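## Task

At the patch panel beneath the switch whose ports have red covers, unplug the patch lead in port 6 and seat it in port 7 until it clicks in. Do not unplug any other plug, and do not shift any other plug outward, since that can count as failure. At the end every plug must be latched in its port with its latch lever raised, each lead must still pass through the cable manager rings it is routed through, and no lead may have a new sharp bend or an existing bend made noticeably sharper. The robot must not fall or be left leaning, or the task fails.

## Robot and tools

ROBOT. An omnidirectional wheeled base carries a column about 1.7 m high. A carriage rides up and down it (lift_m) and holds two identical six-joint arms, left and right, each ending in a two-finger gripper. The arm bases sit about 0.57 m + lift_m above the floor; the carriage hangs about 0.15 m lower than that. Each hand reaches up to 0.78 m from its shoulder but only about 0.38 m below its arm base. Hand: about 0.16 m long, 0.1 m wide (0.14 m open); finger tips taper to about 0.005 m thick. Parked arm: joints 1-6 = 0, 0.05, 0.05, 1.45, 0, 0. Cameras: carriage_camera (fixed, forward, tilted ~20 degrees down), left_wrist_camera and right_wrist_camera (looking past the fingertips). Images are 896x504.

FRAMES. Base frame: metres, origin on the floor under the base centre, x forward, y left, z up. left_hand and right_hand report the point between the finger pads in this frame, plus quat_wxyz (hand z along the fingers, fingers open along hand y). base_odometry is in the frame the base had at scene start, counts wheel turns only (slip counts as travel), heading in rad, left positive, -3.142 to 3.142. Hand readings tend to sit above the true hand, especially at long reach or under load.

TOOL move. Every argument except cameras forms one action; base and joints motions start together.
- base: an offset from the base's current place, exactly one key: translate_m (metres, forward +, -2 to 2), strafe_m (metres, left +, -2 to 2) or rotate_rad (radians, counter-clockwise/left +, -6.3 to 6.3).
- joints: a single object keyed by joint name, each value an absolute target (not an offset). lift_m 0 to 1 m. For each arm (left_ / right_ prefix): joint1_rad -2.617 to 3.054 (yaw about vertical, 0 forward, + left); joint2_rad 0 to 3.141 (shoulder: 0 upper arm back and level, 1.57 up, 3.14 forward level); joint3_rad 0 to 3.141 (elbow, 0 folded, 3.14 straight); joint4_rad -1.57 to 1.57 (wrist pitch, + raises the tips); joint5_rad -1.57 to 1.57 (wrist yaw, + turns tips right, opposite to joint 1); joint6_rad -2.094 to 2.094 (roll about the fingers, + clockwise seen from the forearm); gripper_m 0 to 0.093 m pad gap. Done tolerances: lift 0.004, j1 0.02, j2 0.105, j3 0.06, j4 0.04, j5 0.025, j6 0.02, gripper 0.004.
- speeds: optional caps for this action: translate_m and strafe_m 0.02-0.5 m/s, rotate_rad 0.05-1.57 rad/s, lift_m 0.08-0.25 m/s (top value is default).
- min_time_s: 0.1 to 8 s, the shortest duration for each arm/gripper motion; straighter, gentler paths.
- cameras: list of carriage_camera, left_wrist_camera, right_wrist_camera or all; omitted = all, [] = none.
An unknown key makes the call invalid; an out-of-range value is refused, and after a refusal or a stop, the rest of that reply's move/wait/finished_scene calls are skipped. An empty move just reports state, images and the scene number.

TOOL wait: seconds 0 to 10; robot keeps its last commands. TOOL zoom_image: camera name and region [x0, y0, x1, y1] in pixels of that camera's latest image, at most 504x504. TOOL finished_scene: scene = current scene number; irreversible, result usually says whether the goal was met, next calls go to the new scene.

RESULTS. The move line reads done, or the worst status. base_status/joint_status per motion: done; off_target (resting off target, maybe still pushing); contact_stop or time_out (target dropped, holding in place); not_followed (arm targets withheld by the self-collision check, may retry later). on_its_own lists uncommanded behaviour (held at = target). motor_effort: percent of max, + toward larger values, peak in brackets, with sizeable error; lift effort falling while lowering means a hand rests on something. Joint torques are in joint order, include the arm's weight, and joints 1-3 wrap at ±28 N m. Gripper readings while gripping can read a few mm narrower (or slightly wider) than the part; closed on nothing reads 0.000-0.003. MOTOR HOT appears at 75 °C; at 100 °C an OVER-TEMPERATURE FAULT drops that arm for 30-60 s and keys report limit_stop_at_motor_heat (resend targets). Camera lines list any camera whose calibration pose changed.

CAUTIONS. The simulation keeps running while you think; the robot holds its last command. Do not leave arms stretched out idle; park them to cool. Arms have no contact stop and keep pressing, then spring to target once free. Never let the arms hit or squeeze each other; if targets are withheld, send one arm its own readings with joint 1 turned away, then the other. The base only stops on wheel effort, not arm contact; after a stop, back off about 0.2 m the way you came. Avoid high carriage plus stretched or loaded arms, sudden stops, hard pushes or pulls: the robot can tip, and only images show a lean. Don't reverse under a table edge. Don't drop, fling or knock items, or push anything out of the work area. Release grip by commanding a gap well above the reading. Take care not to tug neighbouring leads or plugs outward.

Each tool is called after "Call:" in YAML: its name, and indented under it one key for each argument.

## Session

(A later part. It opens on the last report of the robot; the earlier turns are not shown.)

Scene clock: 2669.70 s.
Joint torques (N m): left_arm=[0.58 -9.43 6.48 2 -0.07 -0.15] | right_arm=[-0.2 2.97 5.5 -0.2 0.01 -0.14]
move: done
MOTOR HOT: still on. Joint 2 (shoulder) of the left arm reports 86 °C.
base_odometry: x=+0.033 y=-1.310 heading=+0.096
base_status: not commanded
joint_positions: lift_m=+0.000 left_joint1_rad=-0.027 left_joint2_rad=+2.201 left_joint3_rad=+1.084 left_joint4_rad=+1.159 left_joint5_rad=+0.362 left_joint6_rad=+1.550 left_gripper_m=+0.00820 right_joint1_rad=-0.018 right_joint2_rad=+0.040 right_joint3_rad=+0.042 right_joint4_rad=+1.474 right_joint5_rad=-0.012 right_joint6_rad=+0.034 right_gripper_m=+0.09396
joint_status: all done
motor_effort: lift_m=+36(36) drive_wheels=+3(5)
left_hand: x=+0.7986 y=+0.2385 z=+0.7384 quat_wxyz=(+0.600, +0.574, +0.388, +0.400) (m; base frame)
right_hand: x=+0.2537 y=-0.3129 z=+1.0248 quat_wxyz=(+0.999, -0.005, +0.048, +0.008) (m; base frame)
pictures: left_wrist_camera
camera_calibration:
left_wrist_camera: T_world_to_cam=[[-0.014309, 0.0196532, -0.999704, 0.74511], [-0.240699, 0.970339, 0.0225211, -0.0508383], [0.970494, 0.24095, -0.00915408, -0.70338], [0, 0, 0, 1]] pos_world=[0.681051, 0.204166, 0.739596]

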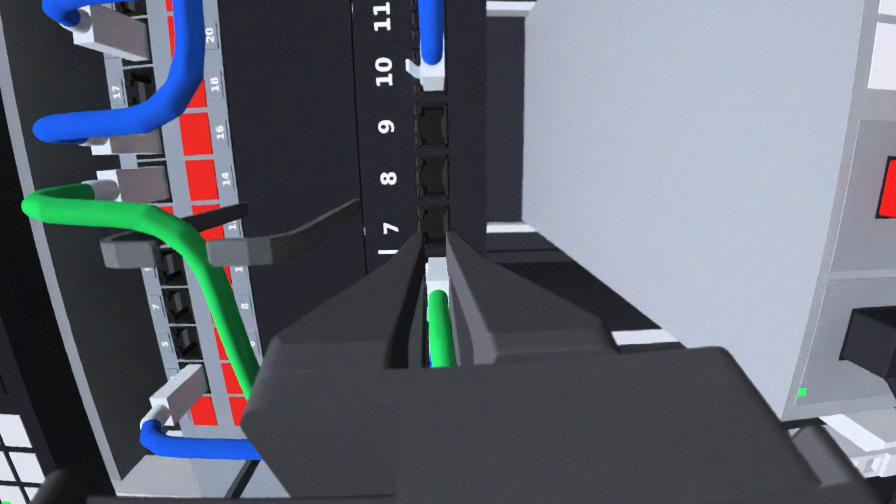

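Call:
move:
  joints: {"left_gripper_m": 0.003}
  min_time_s: 1.2
  cameras: ["left_wrist_camera"]

Call:
zoom_image:
  camera: "left_wrist_camera"
  region: [400, 220, 480, 300]

Scene clock: 2678.13 s.
Joint torques (N m): left_arm=[0.57 -9.44 6.5 2.02 -0.06 -0.19] | right_arm=[-0.35 3.19 5.22 -0.17 0.01 -0.17]
move: done
MOTOR HOT: still on. Joint 2 (shoulder) of the left arm reports 86 °C.
base_odometry: x=+0.033 y=-1.310 heading=+0.096
base_status: not commanded
joint_positions: lift_m=+0.000 left_joint1_rad=-0.027 left_joint2_rad=+2.201 left_joint3_rad=+1.084 left_joint4_rad=+1.157 left_joint5_rad=+0.362 left_joint6_rad=+1.554 left_gripper_m=+0.00618 right_joint1_rad=-0.018 right_joint2_rad=+0.040 right_joint3_rad=+0.042 right_joint4_rad=+1.474 right_joint5_rad=-0.012 right_joint6_rad=+0.034 right_gripper_m=+0.09396
joint_status: all done
motor_effort: lift_m=+36(36) drive_wheels=+3(5)
left_hand: x=+0.7986 y=+0.2385 z=+0.7379 quat_wxyz=(+0.599, +0.576, +0.387, +0.400) (m; base frame)
right_hand: x=+0.2537 y=-0.3129 z=+1.0248 quat_wxyz=(+0.999, -0.005, +0.048, +0.008) (m; base frame)
pictures: left_wrist_camera
camera_calibration:
left_wrist_camera: T_world_to_cam=[[-0.0146807, 0.0235795, -0.999614, 0.743893], [-0.240877, 0.970196, 0.0264232, -0.0535171], [0.970445, 0.241172, -0.00856341, -0.703928], [0, 0, 0, 1]] pos_world=[0.681153, 0.204149, 0.738992]

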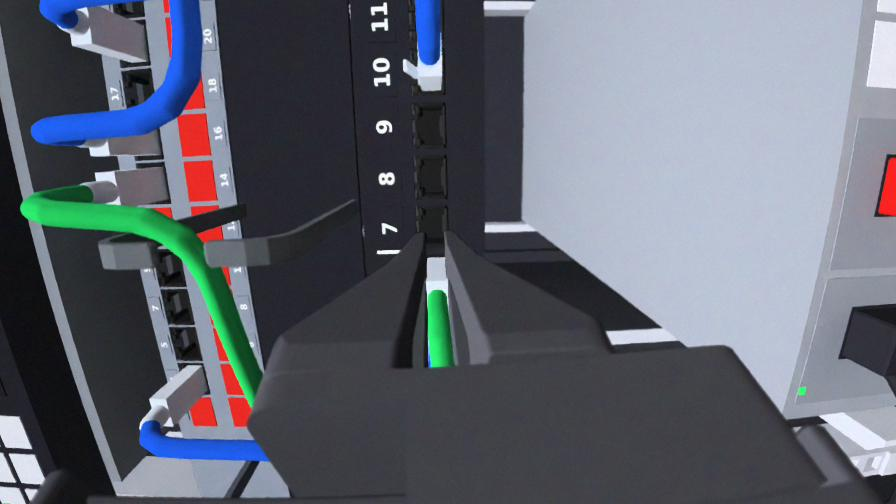

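Scaled by 6.300 from the camera's 896x504 image, which has a finer 1280x720 frame.

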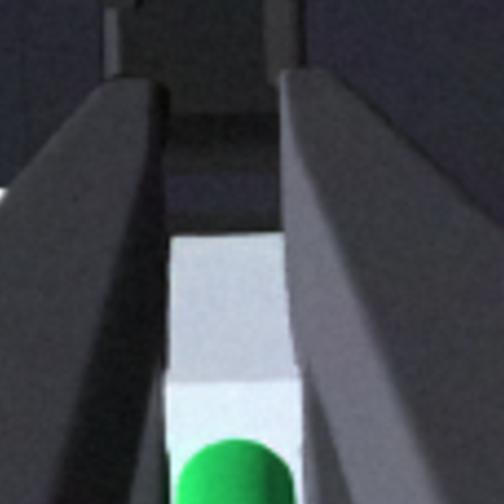

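Call:
move:
  base: {"translate_m": -0.013}
  speeds: {"translate_m": 0.03}
  cameras: ["left_wrist_camera"]

Call:
zoom_image:
  camera: "left_wrist_camera"
  region: [380, 170, 510, 300]

Scene clock: 2684.10 s.
Joint torques (N m): left_arm=[0.57 -9.43 6.37 2.01 -0.05 -0.19] | right_arm=[-0.18 2.97 5.48 -0.16 -0.03 -0.12]
move: done
MOTOR HOT: still on. Joint 2 (shoulder) of the left arm reports 86 °C.
base_odometry: x=+0.020 y=-1.312 heading=+0.096
base_status: done
joint_positions: lift_m=+0.000 left_joint1_rad=-0.027 left_joint2_rad=+2.201 left_joint3_rad=+1.085 left_joint4_rad=+1.159 left_joint5_rad=+0.361 left_joint6_rad=+1.554 left_gripper_m=+0.00616 right_joint1_rad=-0.018 right_joint2_rad=+0.040 right_joint3_rad=+0.042 right_joint4_rad=+1.474 right_joint5_rad=-0.012 right_joint6_rad=+0.034 right_gripper_m=+0.09396
joint_status: not commanded
motor_effort: lift_m=+36(36) drive_wheels=-14(16)
left_hand: x=+0.7989 y=+0.2384 z=+0.7390 quat_wxyz=(+0.599, +0.575, +0.386, +0.401) (m; base frame)
right_hand: x=+0.2537 y=-0.3129 z=+1.0248 quat_wxyz=(+0.999, -0.005, +0.048, +0.008) (m; base frame)
pictures: left_wrist_camera
camera_calibration:
left_wrist_camera: T_world_to_cam=[[-0.0112448, 0.0234071, -0.999663, 0.742334], [-0.241276, 0.970123, 0.0254295, -0.0523489], [0.970391, 0.241481, -0.00526126, -0.706645], [0, 0, 0, 1]] pos_world=[0.681439, 0.20405, 0.739697]

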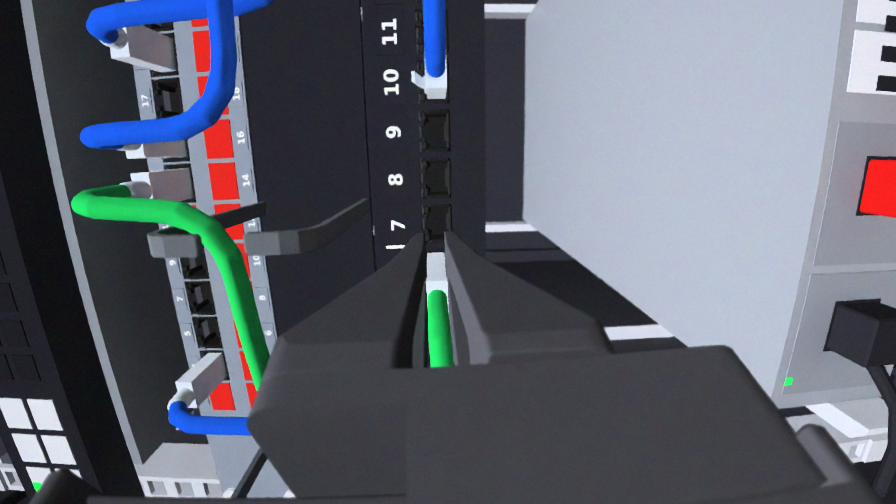

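Scaled by 3.877 from the camera's 896x504 image, which has a finer 1280x720 frame.

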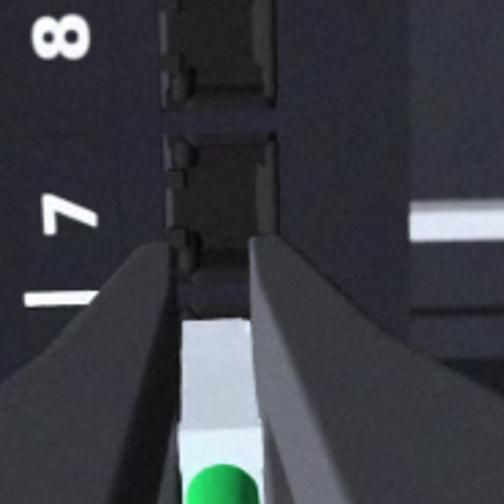

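Call:
move:
  base: {"strafe_m": -0.0168}
  joints: {"left_joint6_rad": 1.49}
  speeds: {"strafe_m": 0.02}
  cameras: ["left_wrist_camera"]

Call:
zoom_image:
  camera: "left_wrist_camera"
  region: [380, 170, 510, 300]

Scene clock: 2735.80 s.
Joint torques (N m): left_arm=[0.51 -9.43 6.32 1.98 -0.05 -0.37] | right_arm=[-0.43 2.96 5.49 -0.18 0.04 -0.12]
move: done
MOTOR HOT: still on. Joint 2 (shoulder) of the left arm reports 88 °C.
base_odometry: x=+0.022 y=-1.328 heading=+0.096
base_status: done
joint_positions: lift_m=+0.000 left_joint1_rad=-0.026 left_joint2_rad=+2.201 left_joint3_rad=+1.085 left_joint4_rad=+1.160 left_joint5_rad=+0.362 left_joint6_rad=+1.503 left_gripper_m=+0.00615 right_joint1_rad=-0.018 right_joint2_rad=+0.040 right_joint3_rad=+0.042 right_joint4_rad=+1.473 right_joint5_rad=-0.012 right_joint6_rad=+0.034 right_gripper_m=+0.09396
joint_status: all done
motor_effort: lift_m=+36(36) drive_wheels=+10(13)
left_hand: x=+0.7989 y=+0.2390 z=+0.7392 quat_wxyz=(+0.609, +0.564, +0.401, +0.387) (m; base frame)
right_hand: x=+0.2538 y=-0.3129 z=+1.0248 quat_wxyz=(+0.999, -0.005, +0.048, +0.008) (m; base frame)
pictures: left_wrist_camera
camera_calibration:
left_wrist_camera: T_world_to_cam=[[-0.0293002, -0.0234442, -0.999296, 0.767856], [-0.239904, 0.970669, -0.0157384, -0.0236644], [0.970354, 0.239274, -0.0340652, -0.684898], [0, 0, 0, 1]] pos_world=[0.681415, 0.20485, 0.743612]

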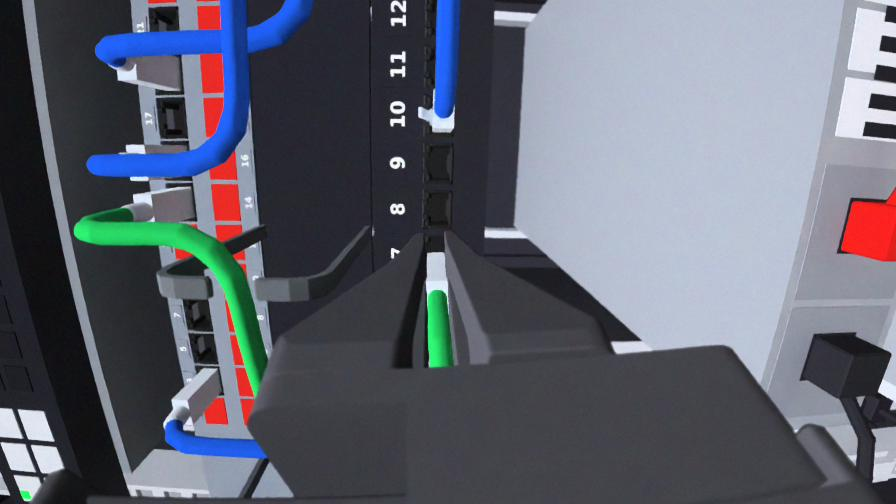

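Scaled by 3.877 from the camera's 896x504 image, which has a finer 1280x720 frame.

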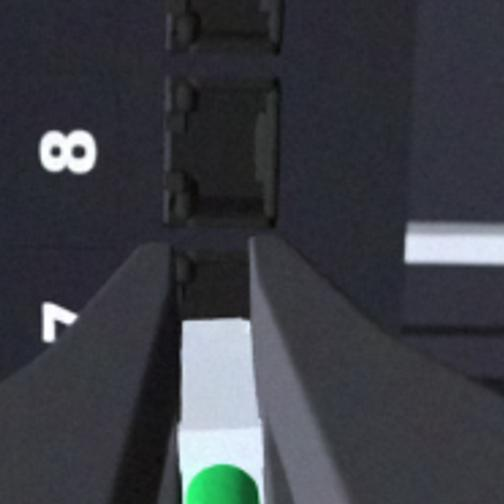

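Call:
move:
  base: {"strafe_m": -0.0047}
  joints: {"left_joint6_rad": 1.472}
  speeds: {"strafe_m": 0.02}
  cameras: ["left_wrist_camera"]

Call:
zoom_image:
  camera: "left_wrist_camera"
  region: [380, 170, 510, 300]

Scene clock: 2786.63 s.
Joint torques (N m): left_arm=[0.24 -9.39 6.31 2 -0.06 -0.38] | right_arm=[-0.25 3.06 5.55 -0.21 0 -0.14]
move: done
MOTOR HOT: still on. Joint 2 (shoulder) of the left arm reports 89 °C.
base_odometry: x=+0.022 y=-1.332 heading=+0.097
base_status: done
joint_positions: lift_m=+0.000 left_joint1_rad=-0.024 left_joint2_rad=+2.201 left_joint3_rad=+1.085 left_joint4_rad=+1.160 left_joint5_rad=+0.361 left_joint6_rad=+1.486 left_gripper_m=+0.00615 right_joint1_rad=-0.018 right_joint2_rad=+0.040 right_joint3_rad=+0.042 right_joint4_rad=+1.473 right_joint5_rad=-0.012 right_joint6_rad=+0.034 right_gripper_m=+0.09396
joint_status: all done
motor_effort: lift_m=+36(36) drive_wheels=+8(11)
left_hand: x=+0.7991 y=+0.2401 z=+0.7391 quat_wxyz=(+0.612, +0.561, +0.406, +0.382) (m; base frame)
right_hand: x=+0.2538 y=-0.3130 z=+1.0248 quat_wxyz=(+0.999, -0.005, +0.048, +0.008) (m; base frame)
pictures: left_wrist_camera
camera_calibration:
left_wrist_camera: T_world_to_cam=[[-0.0360863, -0.0394339, -0.99857, 0.77657], [-0.241639, 0.969915, -0.0295699, -0.0129627], [0.969695, 0.240227, -0.0445294, -0.677383], [0, 0, 0, 1]] pos_world=[0.681746, 0.205921, 0.744913]

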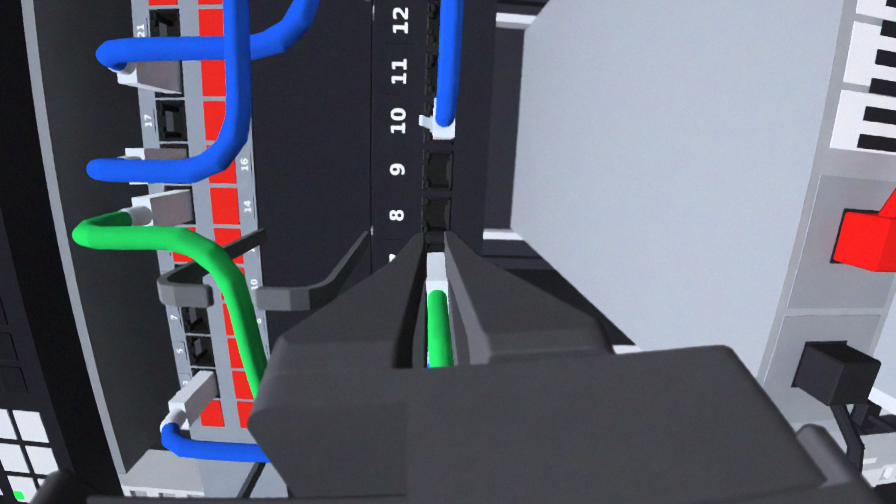

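Scaled by 3.877 from the camera's 896x504 image, which has a finer 1280x720 frame.

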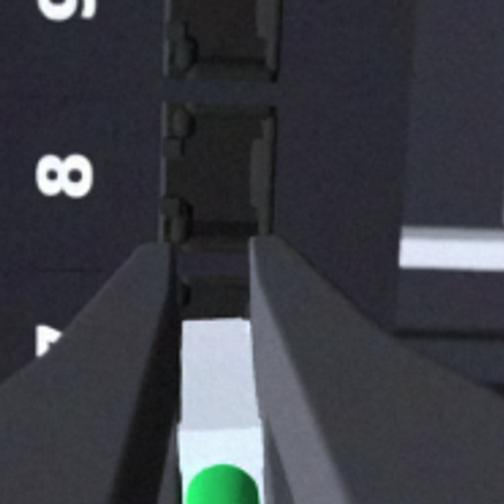

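Call:
move:
  base: {"strafe_m": -0.0024}
  speeds: {"strafe_m": 0.02}
  cameras: ["left_wrist_camera"]

Call:
zoom_image:
  camera: "left_wrist_camera"
  region: [380, 170, 510, 300]

Scene clock: 2809.27 s.
Joint torques (N m): left_arm=[0.29 -9.47 6.41 2.04 -0.06 -0.38] | right_arm=[-0.16 2.84 5.35 -0.16 0.03 -0.11]
move: done
MOTOR HOT: still on. Joint 2 (shoulder) of the left arm reports 89 °C.
base_odometry: x=+0.023 y=-1.334 heading=+0.098
base_status: done
joint_positions: lift_m=+0.000 left_joint1_rad=-0.024 left_joint2_rad=+2.201 left_joint3_rad=+1.085 left_joint4_rad=+1.159 left_joint5_rad=+0.361 left_joint6_rad=+1.485 left_gripper_m=+0.00615 right_joint1_rad=-0.018 right_joint2_rad=+0.040 right_joint3_rad=+0.042 right_joint4_rad=+1.473 right_joint5_rad=-0.012 right_joint6_rad=+0.034 right_gripper_m=+0.09396
joint_status: not commanded
motor_effort: lift_m=+36(36) drive_wheels=+9(12)
left_hand: x=+0.7992 y=+0.2404 z=+0.7389 quat_wxyz=(+0.612, +0.560, +0.407, +0.382) (m; base frame)
right_hand: x=+0.2538 y=-0.3130 z=+1.0248 quat_wxyz=(+0.999, -0.005, +0.048, +0.008) (m; base frame)
pictures: left_wrist_camera
camera_calibration:
left_wrist_camera: T_world_to_cam=[[-0.0374403, -0.0401166, -0.998493, 0.777487], [-0.242305, 0.96974, -0.0298757, -0.0124197], [0.969477, 0.240822, -0.0460278, -0.676398], [0, 0, 0, 1]] pos_world=[0.681852, 0.206125, 0.744812]

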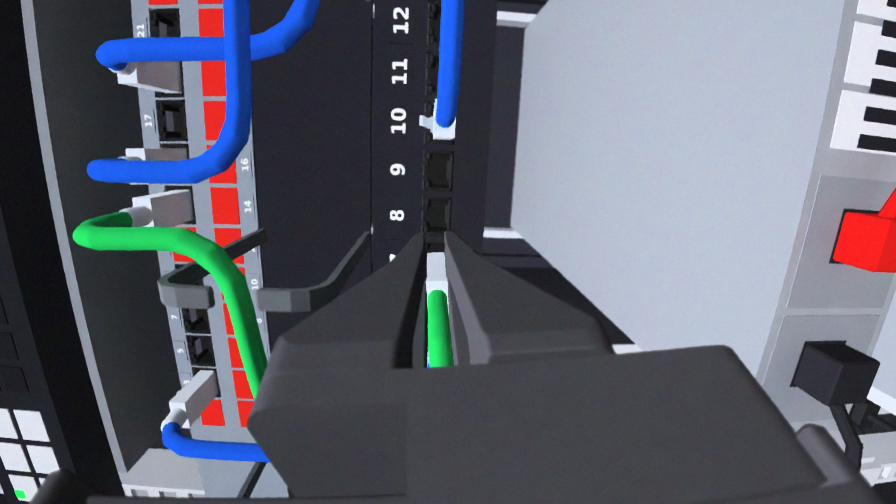

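Scaled by 3.877 from the camera's 896x504 image, which has a finer 1280x720 frame.

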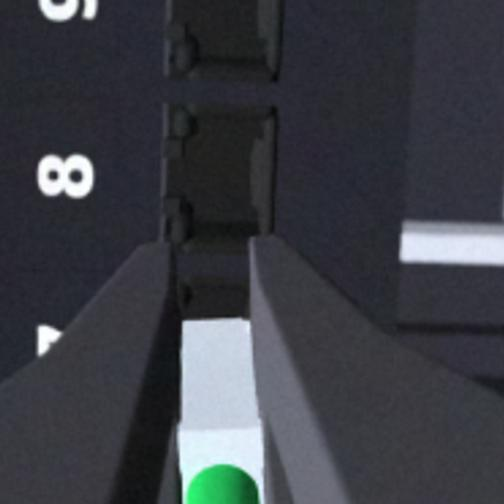

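Call:
zoom_image:
  camera: "left_wrist_camera"
  region: [240, 230, 400, 350]

Scaled by 3.150 from the camera's 896x504 image, which has a finer 1280x720 frame.

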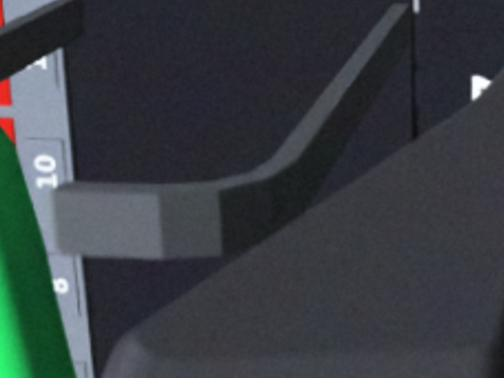

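Call:
move:
  joints: {"left_joint1_rad": 0.0072}
  min_time_s: 0.8
  cameras: []

Call:
move:
  joints: {"left_joint5_rad": 0.452}
  min_time_s: 1.2
  cameras: ["left_wrist_camera"]

Call:
zoom_image:
  camera: "left_wrist_camera"
  region: [380, 170, 510, 300]

Scene clock: 2961.43 s.
Joint torques (N m): left_arm=[1.09 -9.52 6.41 2 -0.04 -0.37] | right_arm=[-0.13 3.04 5.33 -0.18 0.03 -0.09]
move: done
MOTOR HOT: still on. Joint 2 (shoulder) of the left arm reports 92 °C.
base_odometry: x=+0.023 y=-1.334 heading=+0.098
base_status: not commanded
joint_positions: lift_m=+0.000 left_joint1_rad=-0.004 left_joint2_rad=+2.201 left_joint3_rad=+1.085 left_joint4_rad=+1.159 left_joint5_rad=+0.361 left_joint6_rad=+1.485 left_gripper_m=+0.00615 right_joint1_rad=-0.018 right_joint2_rad=+0.040 right_joint3_rad=+0.042 right_joint4_rad=+1.473 right_joint5_rad=-0.012 right_joint6_rad=+0.034 right_gripper_m=+0.09396
joint_status: all done
motor_effort: lift_m=+36(36) drive_wheels=+8(10)
left_hand: x=+0.8005 y=+0.2515 z=+0.7389 quat_wxyz=(+0.608, +0.556, +0.412, +0.388) (m; base frame)
right_hand: x=+0.2538 y=-0.3130 z=+1.0248 quat_wxyz=(+0.999, -0.005, +0.048, +0.008) (m; base frame)
pictures: none
No camera images: "cameras" was empty.

Scene clock: 2962.93 s.
Joint torques (N m): left_arm=[0.75 -9.43 6.35 1.99 0.1 -0.36] | right_arm=[-0.05 2.93 5.45 -0.15 0.04 -0.13]
move: done
MOTOR HOT: still on. Joint 2 (shoulder) of the left arm reports 92 °C.
base_odometry: x=+0.023 y=-1.334 heading=+0.098
base_status: not commanded
joint_positions: lift_m=+0.000 left_joint1_rad=-0.001 left_joint2_rad=+2.201 left_joint3_rad=+1.085 left_joint4_rad=+1.159 left_joint5_rad=+0.440 left_joint6_rad=+1.485 left_gripper_m=+0.00615 right_joint1_rad=-0.018 right_joint2_rad=+0.040 right_joint3_rad=+0.042 right_joint4_rad=+1.473 right_joint5_rad=-0.012 right_joint6_rad=+0.034 right_gripper_m=+0.09396
joint_status: all done
motor_effort: lift_m=+36(36) drive_wheels=+9(10)
left_hand: x=+0.7954 y=+0.2409 z=+0.7386 quat_wxyz=(+0.622, +0.573, +0.390, +0.365) (m; base frame)
right_hand: x=+0.2538 y=-0.3130 z=+1.0248 quat_wxyz=(+0.999, -0.005, +0.048, +0.008) (m; base frame)
pictures: left_wrist_camera
camera_calibration:
left_wrist_camera: T_world_to_cam=[[-0.0395961, -0.0344727, -0.998621, 0.777616], [-0.187324, 0.981942, -0.0264694, -0.0630812], [0.9815, 0.186017, -0.0453387, -0.669728], [0, 0, 0, 1]] pos_world=[0.676312, 0.21333, 0.744509]

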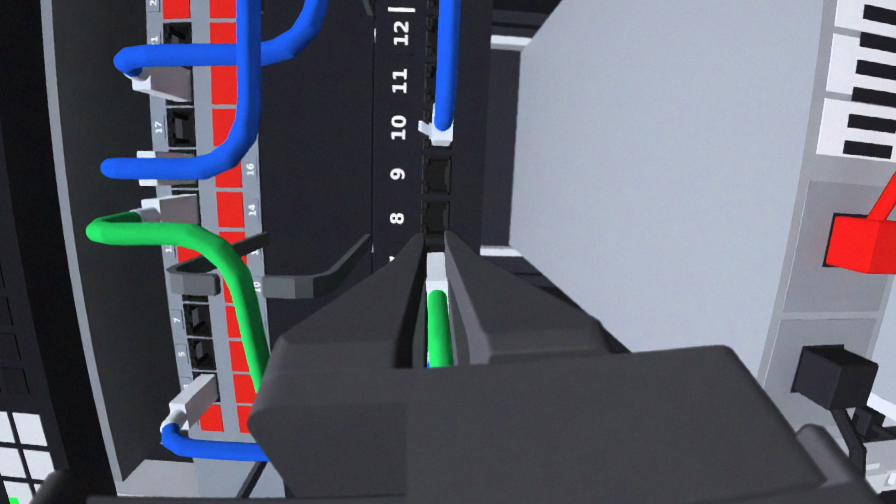

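Scaled by 3.877 from the camera's 896x504 image, which has a finer 1280x720 frame.

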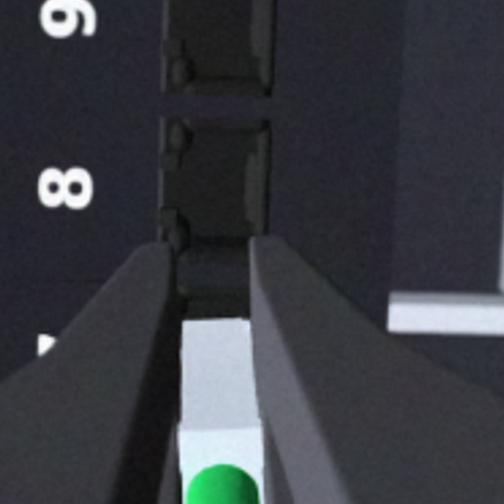

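Call:
move:
  base: {"translate_m": 0.008}
  speeds: {"translate_m": 0.03}
  cameras: ["left_wrist_camera"]

Call:
zoom_image:
  camera: "left_wrist_camera"
  region: [380, 170, 510, 300]

Scene clock: 2979.00 s.
Joint torques (N m): left_arm=[0.85 -9.47 6.48 2 0.06 -0.36] | right_arm=[-0.28 3.22 5.3 -0.22 0 -0.14]
move: done
MOTOR HOT: still on. Joint 2 (shoulder) of the left arm reports 92 °C.
base_odometry: x=+0.030 y=-1.333 heading=+0.099
base_status: done
joint_positions: lift_m=+0.000 left_joint1_rad=-0.001 left_joint2_rad=+2.201 left_joint3_rad=+1.085 left_joint4_rad=+1.159 left_joint5_rad=+0.443 left_joint6_rad=+1.485 left_gripper_m=+0.00615 right_joint1_rad=-0.018 right_joint2_rad=+0.040 right_joint3_rad=+0.042 right_joint4_rad=+1.473 right_joint5_rad=-0.012 right_joint6_rad=+0.034 right_gripper_m=+0.09396
joint_status: not commanded
motor_effort: lift_m=+36(36) drive_wheels=+9(14)
left_hand: x=+0.7952 y=+0.2405 z=+0.7386 quat_wxyz=(+0.622, +0.573, +0.390, +0.364) (m; base frame)
right_hand: x=+0.2538 y=-0.3129 z=+1.0248 quat_wxyz=(+0.999, -0.005, +0.048, +0.008) (m; base frame)
pictures: left_wrist_camera
camera_calibration:
left_wrist_camera: T_world_to_cam=[[-0.0396078, -0.0342511, -0.998628, 0.777566], [-0.184714, 0.982438, -0.0263696, -0.0649797], [0.981994, 0.183417, -0.0452389, -0.669265], [0, 0, 0, 1]] pos_world=[0.676009, 0.213225, 0.744509]

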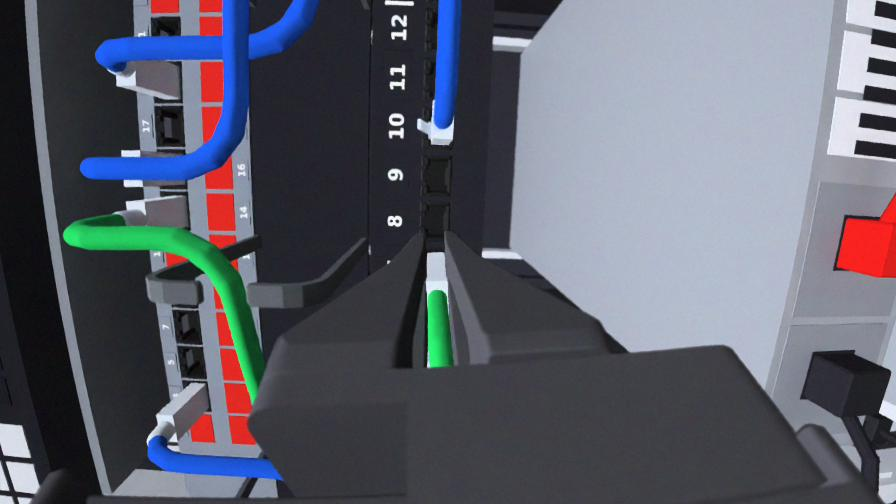

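Scaled by 3.877 from the camera's 896x504 image, which has a finer 1280x720 frame.

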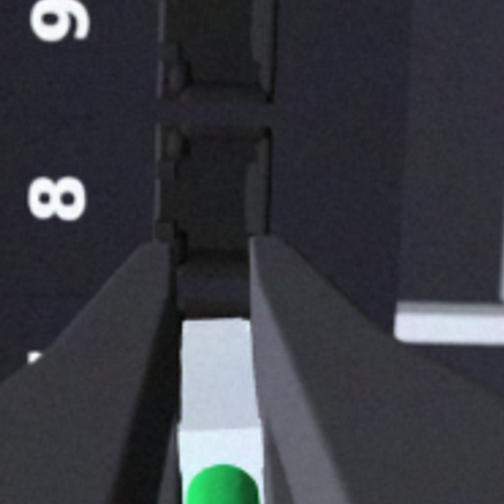

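Call:
move:
  base: {"translate_m": 0.005}
  speeds: {"translate_m": 0.02}
  cameras: ["left_wrist_camera"]

Call:
zoom_image:
  camera: "left_wrist_camera"
  region: [380, 170, 510, 300]

Scene clock: 2990.27 s.
Joint torques (N m): left_arm=[0.02 -9.39 7.13 1.81 -0.34 -0.37] | right_arm=[-0.25 2.84 5.29 -0.16 0.02 -0.13]
move: done
MOTOR HOT: still on. Joint 2 (shoulder) of the left arm reports 92 °C.
base_odometry: x=+0.035 y=-1.333 heading=+0.100
base_status: done
joint_positions: lift_m=+0.000 left_joint1_rad=+0.007 left_joint2_rad=+2.201 left_joint3_rad=+1.076 left_joint4_rad=+1.176 left_joint5_rad=+0.480 left_joint6_rad=+1.485 left_gripper_m=+0.00615 right_joint1_rad=-0.018 right_joint2_rad=+0.040 right_joint3_rad=+0.042 right_joint4_rad=+1.474 right_joint5_rad=-0.012 right_joint6_rad=+0.034 right_gripper_m=+0.09396
joint_status: not commanded
motor_effort: lift_m=+36(36) drive_wheels=+10(16)
left_hand: x=+0.7911 y=+0.2394 z=+0.7388 quat_wxyz=(+0.628, +0.578, +0.379, +0.358) (m; base frame)
right_hand: x=+0.2537 y=-0.3129 z=+1.0248 quat_wxyz=(+0.999, -0.005, +0.048, +0.008) (m; base frame)
pictures: left_wrist_camera
camera_calibration:
left_wrist_camera: T_world_to_cam=[[-0.0331855, -0.0318129, -0.998943, 0.77206], [-0.156346, 0.987353, -0.0262499, -0.0882998], [0.987145, 0.15531, -0.0377396, -0.667925], [0, 0, 0, 1]] pos_world=[0.671155, 0.21548, 0.743718]

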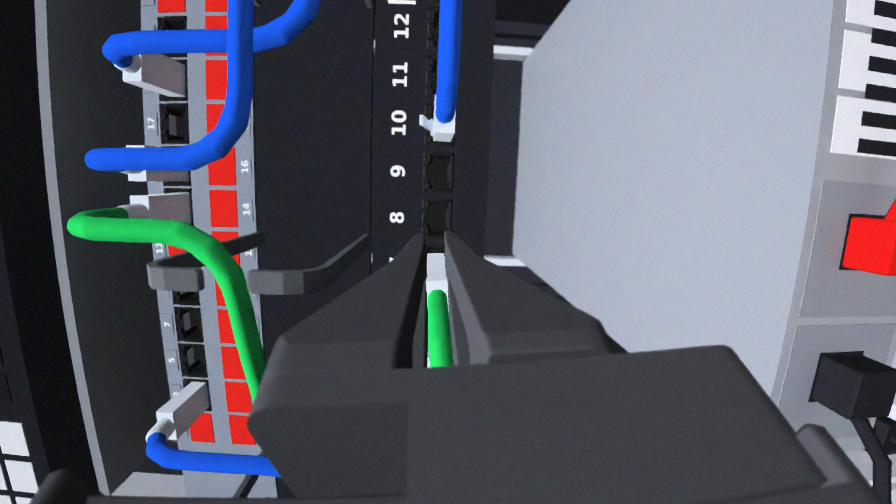

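Scaled by 3.877 from the camera's 896x504 image, which has a finer 1280x720 frame.

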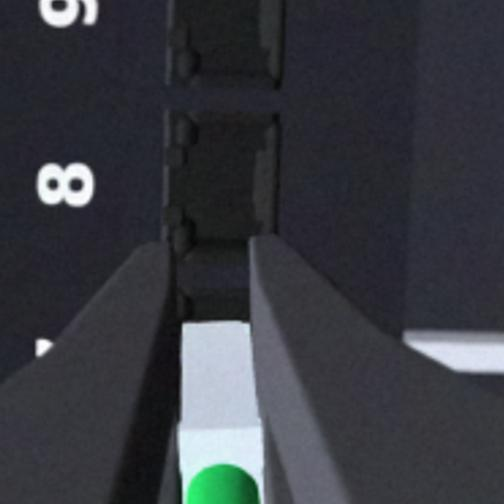

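Call:
move:
  base: {"translate_m": -0.006}
  joints: {"left_joint4_rad": 1.181, "left_joint5_rad": 0.444}
  speeds: {"translate_m": 0.03}
  cameras: ["left_wrist_camera"]

Call:
zoom_image:
  camera: "left_wrist_camera"
  region: [400, 210, 480, 290]

Scene clock: 3032.73 s.
Joint torques (N m): left_arm=[0.1 -9.4 7.1 1.93 -0.18 -0.38] | right_arm=[-0.39 3.19 5.15 -0.17 0.01 -0.14]
move: done
MOTOR HOT: still on. Joint 2 (shoulder) of the left arm reports 93 °C.
base_odometry: x=+0.029 y=-1.333 heading=+0.100
base_status: done
joint_positions: lift_m=+0.000 left_joint1_rad=+0.007 left_joint2_rad=+2.201 left_joint3_rad=+1.076 left_joint4_rad=+1.176 left_joint5_rad=+0.457 left_joint6_rad=+1.485 left_gripper_m=+0.00615 right_joint1_rad=-0.018 right_joint2_rad=+0.040 right_joint3_rad=+0.042 right_joint4_rad=+1.473 right_joint5_rad=-0.012 right_joint6_rad=+0.034 right_gripper_m=+0.09396
joint_status: all done
motor_effort: lift_m=+36(36) drive_wheels=-5(7)
left_hand: x=+0.7929 y=+0.2429 z=+0.7389 quat_wxyz=(+0.624, +0.573, +0.386, +0.365) (m; base frame)
right_hand: x=+0.2540 y=-0.3129 z=+1.0248 quat_wxyz=(+0.999, -0.005, +0.048, +0.008) (m; base frame)
pictures: left_wrist_camera
camera_calibration:
left_wrist_camera: T_world_to_cam=[[-0.0324275, -0.0337772, -0.998903, 0.772149], [-0.17889, 0.983486, -0.0274486, -0.0717335], [0.983335, 0.177803, -0.0379344, -0.672575], [0, 0, 0, 1]] pos_world=[0.673573, 0.216216, 0.743819]

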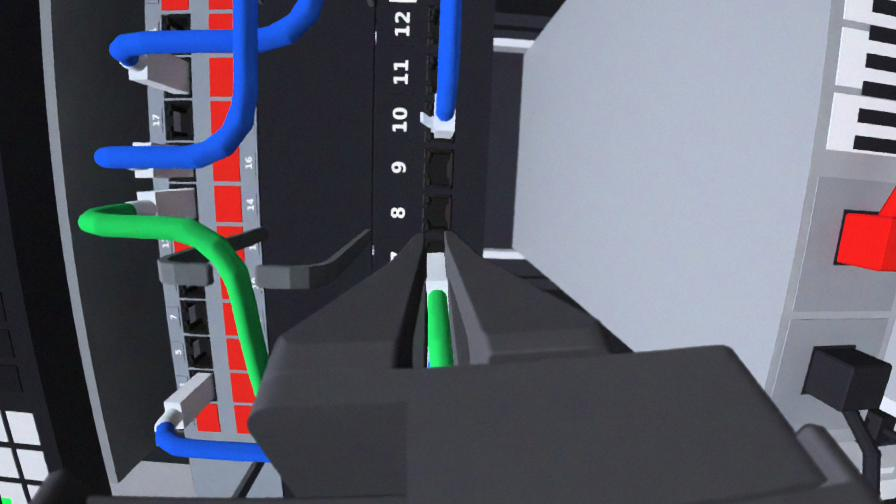

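Scaled by 6.300 from the camera's 896x504 image, which has a finer 1280x720 frame.

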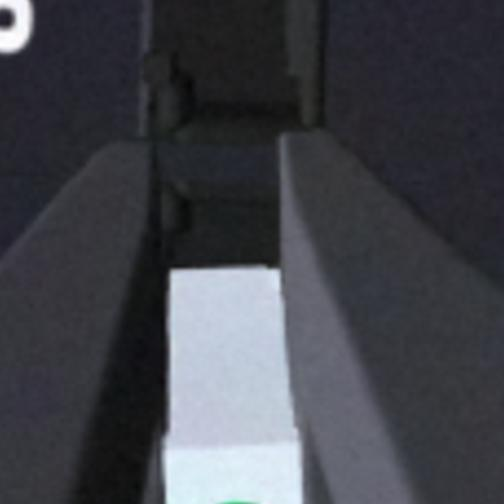

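Call:
move:
  joints: {"left_joint1_rad": -0.009, "left_joint2_rad": 2.095, "left_joint3_rad": 0.930, "left_joint4_rad": 1.252, "left_joint5_rad": 0.438, "left_joint6_rad": 1.566}
  min_time_s: 1.4
  cameras: []

Call:
move:
  base: {"translate_m": 0.06}
  joints: {"left_joint2_rad": 1.956, "left_joint3_rad": 0.662, "left_joint4_rad": 1.380}
  speeds: {"translate_m": 0.03}
  min_time_s: 2.2
  cameras: ["left_wrist_camera"]

Scene clock: 3116.20 s.
Joint torques (N m): left_arm=[-0.68 -11.08 4.49 2.07 -0.14 -0.11] | right_arm=[-0.38 2.89 5.45 -0.15 0.03 -0.11]
move: done
MOTOR HOT: still on. Joint 2 (shoulder) of the left arm reports 94 °C.
base_odometry: x=+0.029 y=-1.333 heading=+0.100
base_status: not commanded
joint_positions: lift_m=+0.000 left_joint1_rad=-0.001 left_joint2_rad=+2.136 left_joint3_rad=+0.940 left_joint4_rad=+1.236 left_joint5_rad=+0.448 left_joint6_rad=+1.553 left_gripper_m=+0.00615 right_joint1_rad=-0.018 right_joint2_rad=+0.040 right_joint3_rad=+0.042 right_joint4_rad=+1.473 right_joint5_rad=-0.012 right_joint6_rad=+0.034 right_gripper_m=+0.09396
joint_status: all done
motor_effort: lift_m=+36(36) drive_wheels=-6(7)
left_hand: x=+0.7645 y=+0.2394 z=+0.7351 quat_wxyz=(+0.610, +0.588, +0.369, +0.383) (m; base frame)
right_hand: x=+0.2540 y=-0.3129 z=+1.0248 quat_wxyz=(+0.999, -0.005, +0.048, +0.008) (m; base frame)
pictures: none
No camera images: "cameras" was empty.

Scene clock: 3118.70 s.
Joint torques (N m): left_arm=[-0.61 -9.24 4.01 2.09 -0.13 -0.11] | right_arm=[-0.13 3.04 5.33 -0.14 0.04 -0.16]
move: done
MOTOR HOT: still on. Joint 2 (shoulder) of the left arm reports 94 °C.
base_odometry: x=+0.089 y=-1.327 heading=+0.101
base_status: done
joint_positions: lift_m=+0.000 left_joint1_rad=-0.002 left_joint2_rad=+1.991 left_joint3_rad=+0.670 left_joint4_rad=+1.362 left_joint5_rad=+0.447 left_joint6_rad=+1.554 left_gripper_m=+0.00615 right_joint1_rad=-0.018 right_joint2_rad=+0.040 right_joint3_rad=+0.042 right_joint4_rad=+1.473 right_joint5_rad=-0.012 right_joint6_rad=+0.034 right_gripper_m=+0.09396
joint_status: all done
motor_effort: lift_m=+36(36) drive_wheels=+8(14)
left_hand: x=+0.7042 y=+0.2393 z=+0.7368 quat_wxyz=(+0.610, +0.588, +0.369, +0.383) (m; base frame)
right_hand: x=+0.2538 y=-0.3129 z=+1.0248 quat_wxyz=(+0.999, -0.005, +0.048, +0.008) (m; base frame)
pictures: left_wrist_camera
camera_calibration:
left_wrist_camera: T_world_to_cam=[[-0.0125054, 0.0281179, -0.999526, 0.738692], [-0.182063, 0.982831, 0.0299261, -0.124002], [0.983207, 0.182351, -0.00717143, -0.608446], [0, 0, 0, 1]] pos_world=[0.58489, 0.212054, 0.737689]

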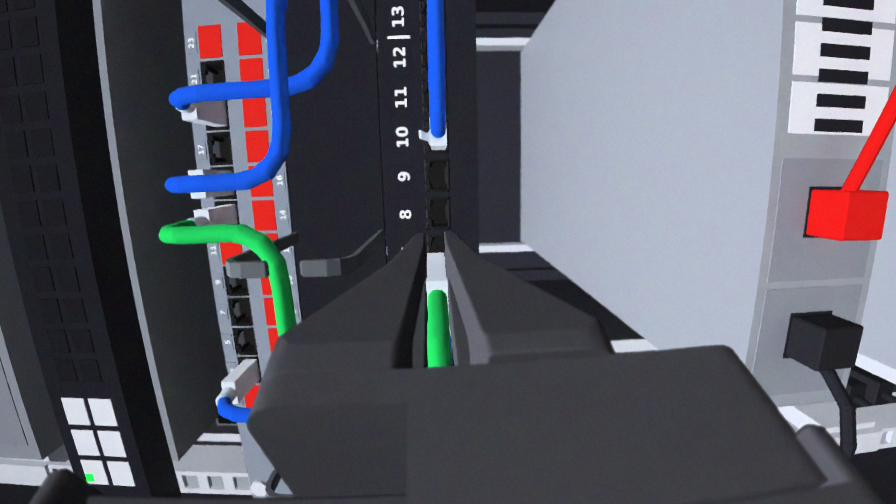

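Call:
move:
  joints: {"left_joint1_rad": -0.002, "left_joint2_rad": 1.980, "left_joint3_rad": 0.680, "left_joint4_rad": 1.370, "left_joint5_rad": 0.447}
  cameras: ["left_wrist_camera", "carriage_camera"]

Call:
zoom_image:
  camera: "carriage_camera"
  region: [310, 225, 450, 365]

Scene clock: 3130.87 s.
Joint torques (N m): left_arm=[0.02 -7.35 5.61 1.98 -0.02 -0.11] | right_arm=[-0.17 2.86 5.39 -0.2 0.04 -0.09]
move: done
MOTOR HOT: still on. Joint 2 (shoulder) of the left arm reports 92 °C.
base_odometry: x=+0.089 y=-1.327 heading=+0.101
base_status: not commanded
joint_positions: lift_m=+0.000 left_joint1_rad=-0.002 left_joint2_rad=+1.991 left_joint3_rad=+0.670 left_joint4_rad=+1.362 left_joint5_rad=+0.447 left_joint6_rad=+1.554 left_gripper_m=+0.00614 right_joint1_rad=-0.018 right_joint2_rad=+0.040 right_joint3_rad=+0.042 right_joint4_rad=+1.473 right_joint5_rad=-0.012 right_joint6_rad=+0.034 right_gripper_m=+0.09396
joint_status: all done
motor_effort: lift_m=+36(36) drive_wheels=+10(11)
left_hand: x=+0.7042 y=+0.2393 z=+0.7369 quat_wxyz=(+0.610, +0.588, +0.369, +0.383) (m; base frame)
right_hand: x=+0.2538 y=-0.3129 z=+1.0248 quat_wxyz=(+0.999, -0.005, +0.048, +0.008) (m; base frame)
pictures: carriage_camera, left_wrist_camera
camera_calibration:
carriage_camera: T_world_to_cam=[[-0.031539, -0.999314, -0.0194245, 0.0223506], [-0.335851, 0.0288998, -0.941472, 1.00833], [0.941387, -0.0231694, -0.336532, 0.195735], [0, 0, 0, 1]] pos_world=[0.155091, -0.00227023, 1.01562]
left_wrist_camera: T_world_to_cam=[[-0.0121124, 0.0281917, -0.999529, 0.738548], [-0.182075, 0.982829, 0.0299271, -0.123998], [0.98321, 0.182352, -0.00677144, -0.608741], [0, 0, 0, 1]] pos_world=[0.584889, 0.212053, 0.73779]

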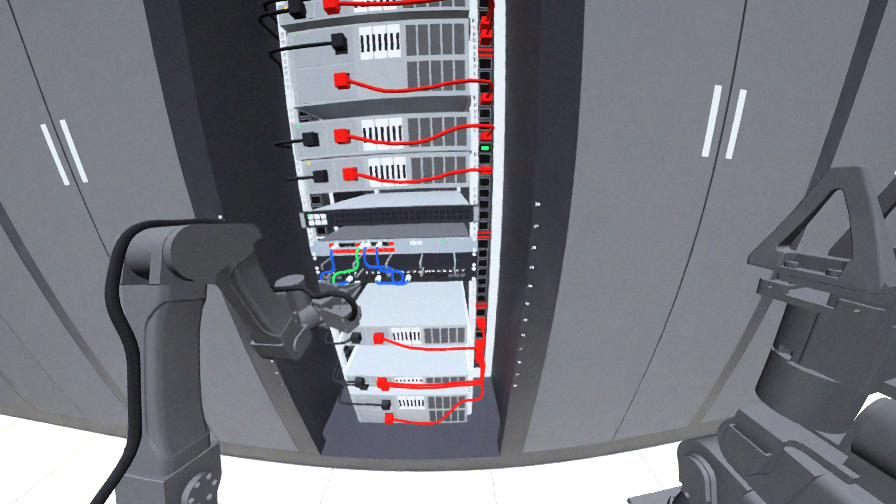

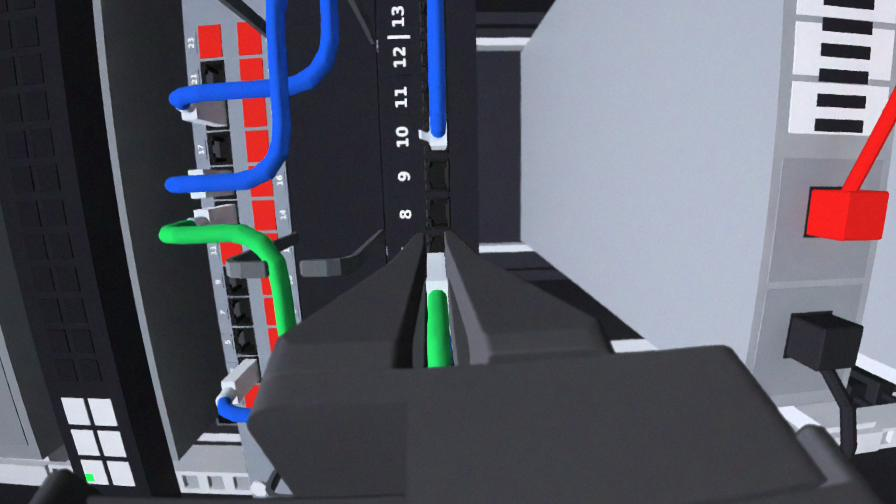

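Scaled by 3.600 from the camera's 896x504 image, which has a finer 1280x720 frame.

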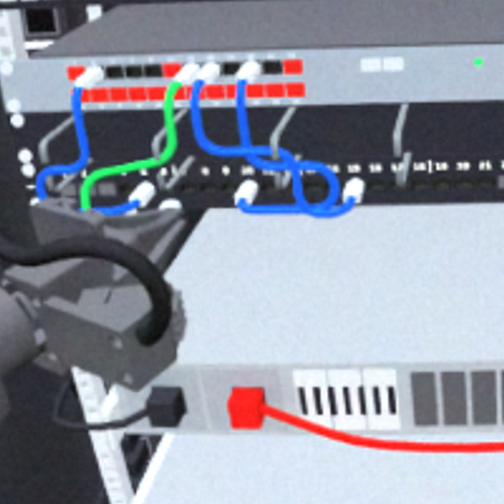

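Call:
zoom_image:
  camera: "left_wrist_camera"
  region: [400, 200, 480, 280]

Scaled by 6.300 from the camera's 896x504 image, which has a finer 1280x720 frame.

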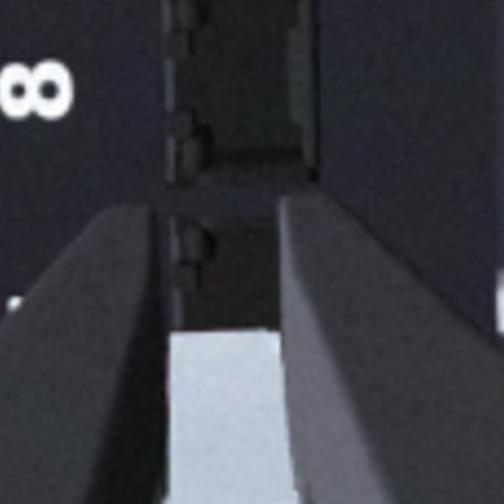

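Call:
move:
  base: {"strafe_m": -0.0015}
  joints: {"left_joint4_rad": 1.3565}
  speeds: {"strafe_m": 0.02}
  cameras: ["left_wrist_camera"]

Call:
zoom_image:
  camera: "left_wrist_camera"
  region: [400, 200, 480, 280]

Scene clock: 3243.53 s.
Joint torques (N m): left_arm=[0.08 -7.32 5.64 1.9 -0.01 -0.11] | right_arm=[-0.32 3 5.39 -0.16 0.06 -0.13]
move: done
MOTOR HOT: still on. Joint 2 (shoulder) of the left arm reports 80 °C.
base_odometry: x=+0.089 y=-1.328 heading=+0.102
base_status: done
joint_positions: lift_m=+0.000 left_joint1_rad=-0.003 left_joint2_rad=+1.991 left_joint3_rad=+0.670 left_joint4_rad=+1.357 left_joint5_rad=+0.447 left_joint6_rad=+1.554 left_gripper_m=+0.00614 right_joint1_rad=-0.018 right_joint2_rad=+0.040 right_joint3_rad=+0.042 right_joint4_rad=+1.473 right_joint5_rad=-0.012 right_joint6_rad=+0.034 right_gripper_m=+0.09396
joint_status: all done
motor_effort: lift_m=+36(36) drive_wheels=+6(10)
left_hand: x=+0.7042 y=+0.2391 z=+0.7357 quat_wxyz=(+0.609, +0.589, +0.370, +0.382) (m; base frame)
right_hand: x=+0.2540 y=-0.3129 z=+1.0248 quat_wxyz=(+0.999, -0.005, +0.048, +0.008) (m; base frame)
pictures: left_wrist_camera
camera_calibration:
left_wrist_camera: T_world_to_cam=[[-0.0173537, 0.0285328, -0.999442, 0.740874], [-0.181616, 0.982874, 0.0312132, -0.125102], [0.983216, 0.182056, -0.0118745, -0.604927], [0, 0, 0, 1]] pos_world=[0.584911, 0.211951, 0.737182]

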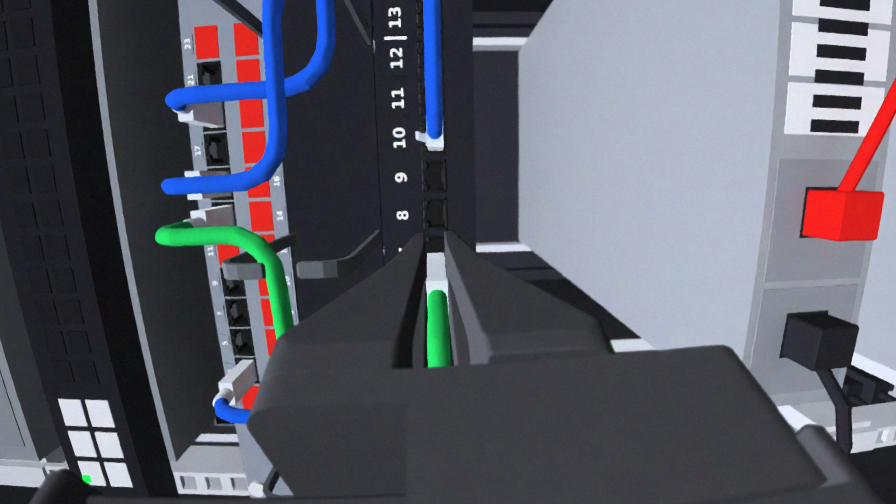

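Scaled by 6.300 from the camera's 896x504 image, which has a finer 1280x720 frame.

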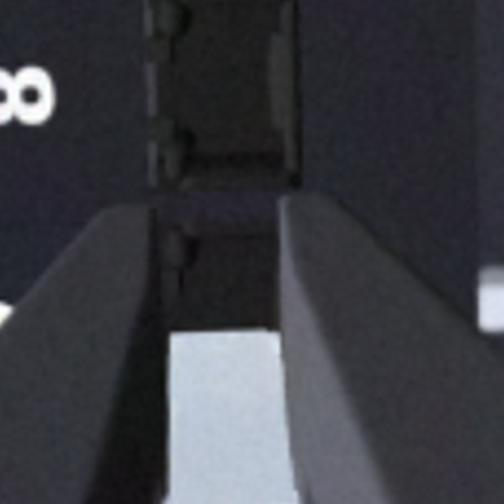

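Call:
zoom_image:
  camera: "left_wrist_camera"
  region: [415, 190, 465, 260]

Scaled by 7.200 from the camera's 896x504 image, which has a finer 1280x720 frame.

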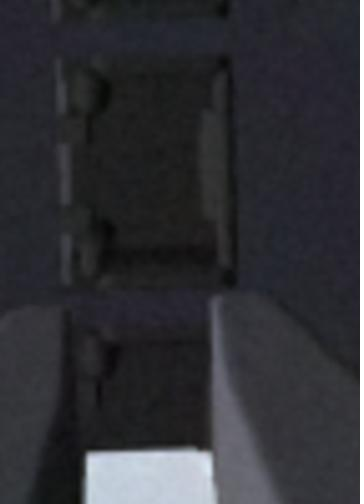

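Call:
move:
  base: {"strafe_m": -0.001}
  speeds: {"strafe_m": 0.02}
  cameras: []

Call:
move:
  base: {"translate_m": 0.03}
  speeds: {"translate_m": 0.04}
  cameras: ["left_wrist_camera"]

Call:
zoom_image:
  camera: "left_wrist_camera"
  region: [400, 190, 480, 270]

Scene clock: 3273.40 s.
Joint torques (N m): left_arm=[0.1 -7.45 5.61 1.92 0.01 -0.11] | right_arm=[-0.27 2.88 5.37 -0.14 0 -0.11]
move: done
MOTOR HOT: still on. Joint 2 (shoulder) of the left arm reports 79 °C.
base_odometry: x=+0.089 y=-1.329 heading=+0.103
base_status: done
joint_positions: lift_m=+0.000 left_joint1_rad=-0.003 left_joint2_rad=+1.991 left_joint3_rad=+0.670 left_joint4_rad=+1.354 left_joint5_rad=+0.447 left_joint6_rad=+1.554 left_gripper_m=+0.00614 right_joint1_rad=-0.018 right_joint2_rad=+0.040 right_joint3_rad=+0.042 right_joint4_rad=+1.473 right_joint5_rad=-0.012 right_joint6_rad=+0.034 right_gripper_m=+0.09396
joint_status: not commanded
motor_effort: lift_m=+36(36) drive_wheels=+6(8)
left_hand: x=+0.7042 y=+0.2390 z=+0.7352 quat_wxyz=(+0.608, +0.590, +0.371, +0.381) (m; base frame)
right_hand: x=+0.2540 y=-0.3130 z=+1.0248 quat_wxyz=(+0.999, -0.005, +0.048, +0.008) (m; base frame)
pictures: none
No camera images: "cameras" was empty.

Scene clock: 3274.60 s.
Joint torques (N m): left_arm=[0.09 -7.38 5.65 1.93 -0.03 -0.11] | right_arm=[-0.16 3.07 5.38 -0.16 -0.01 -0.16]
move: done
MOTOR HOT: still on. Joint 2 (shoulder) of the left arm reports 79 °C.
base_odometry: x=+0.119 y=-1.326 heading=+0.104
base_status: done
joint_positions: lift_m=+0.000 left_joint1_rad=-0.003 left_joint2_rad=+1.991 left_joint3_rad=+0.670 left_joint4_rad=+1.353 left_joint5_rad=+0.448 left_joint6_rad=+1.555 left_gripper_m=+0.00614 right_joint1_rad=-0.018 right_joint2_rad=+0.040 right_joint3_rad=+0.042 right_joint4_rad=+1.473 right_joint5_rad=-0.012 right_joint6_rad=+0.034 right_gripper_m=+0.09396
joint_status: not commanded
motor_effort: lift_m=+36(36) drive_wheels=-3(13)
left_hand: x=+0.7042 y=+0.2390 z=+0.7348 quat_wxyz=(+0.608, +0.590, +0.371, +0.380) (m; base frame)
right_hand: x=+0.2539 y=-0.3130 z=+1.0248 quat_wxyz=(+0.999, -0.005, +0.048, +0.008) (m; base frame)
pictures: left_wrist_camera
camera_calibration:
left_wrist_camera: T_world_to_cam=[[-0.0209532, 0.0288897, -0.999363, 0.742342], [-0.180698, 0.983011, 0.0322057, -0.126298], [0.983315, 0.181258, -0.0153769, -0.602139], [0, 0, 0, 1]] pos_world=[0.584825, 0.211849, 0.736677]

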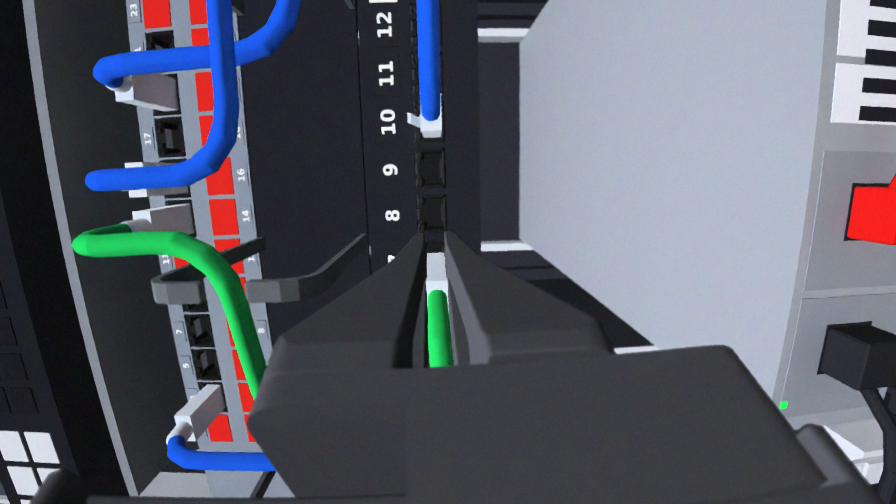

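Scaled by 6.300 from the camera's 896x504 image, which has a finer 1280x720 frame.

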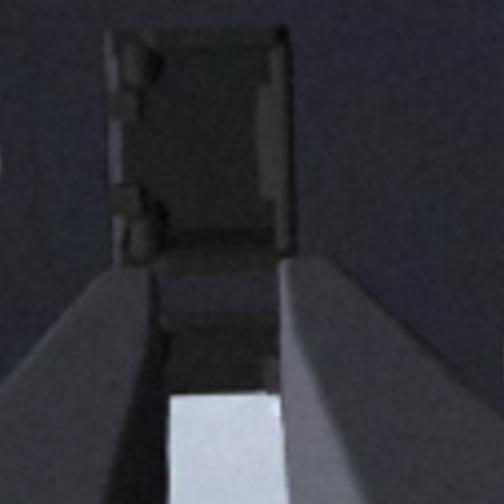

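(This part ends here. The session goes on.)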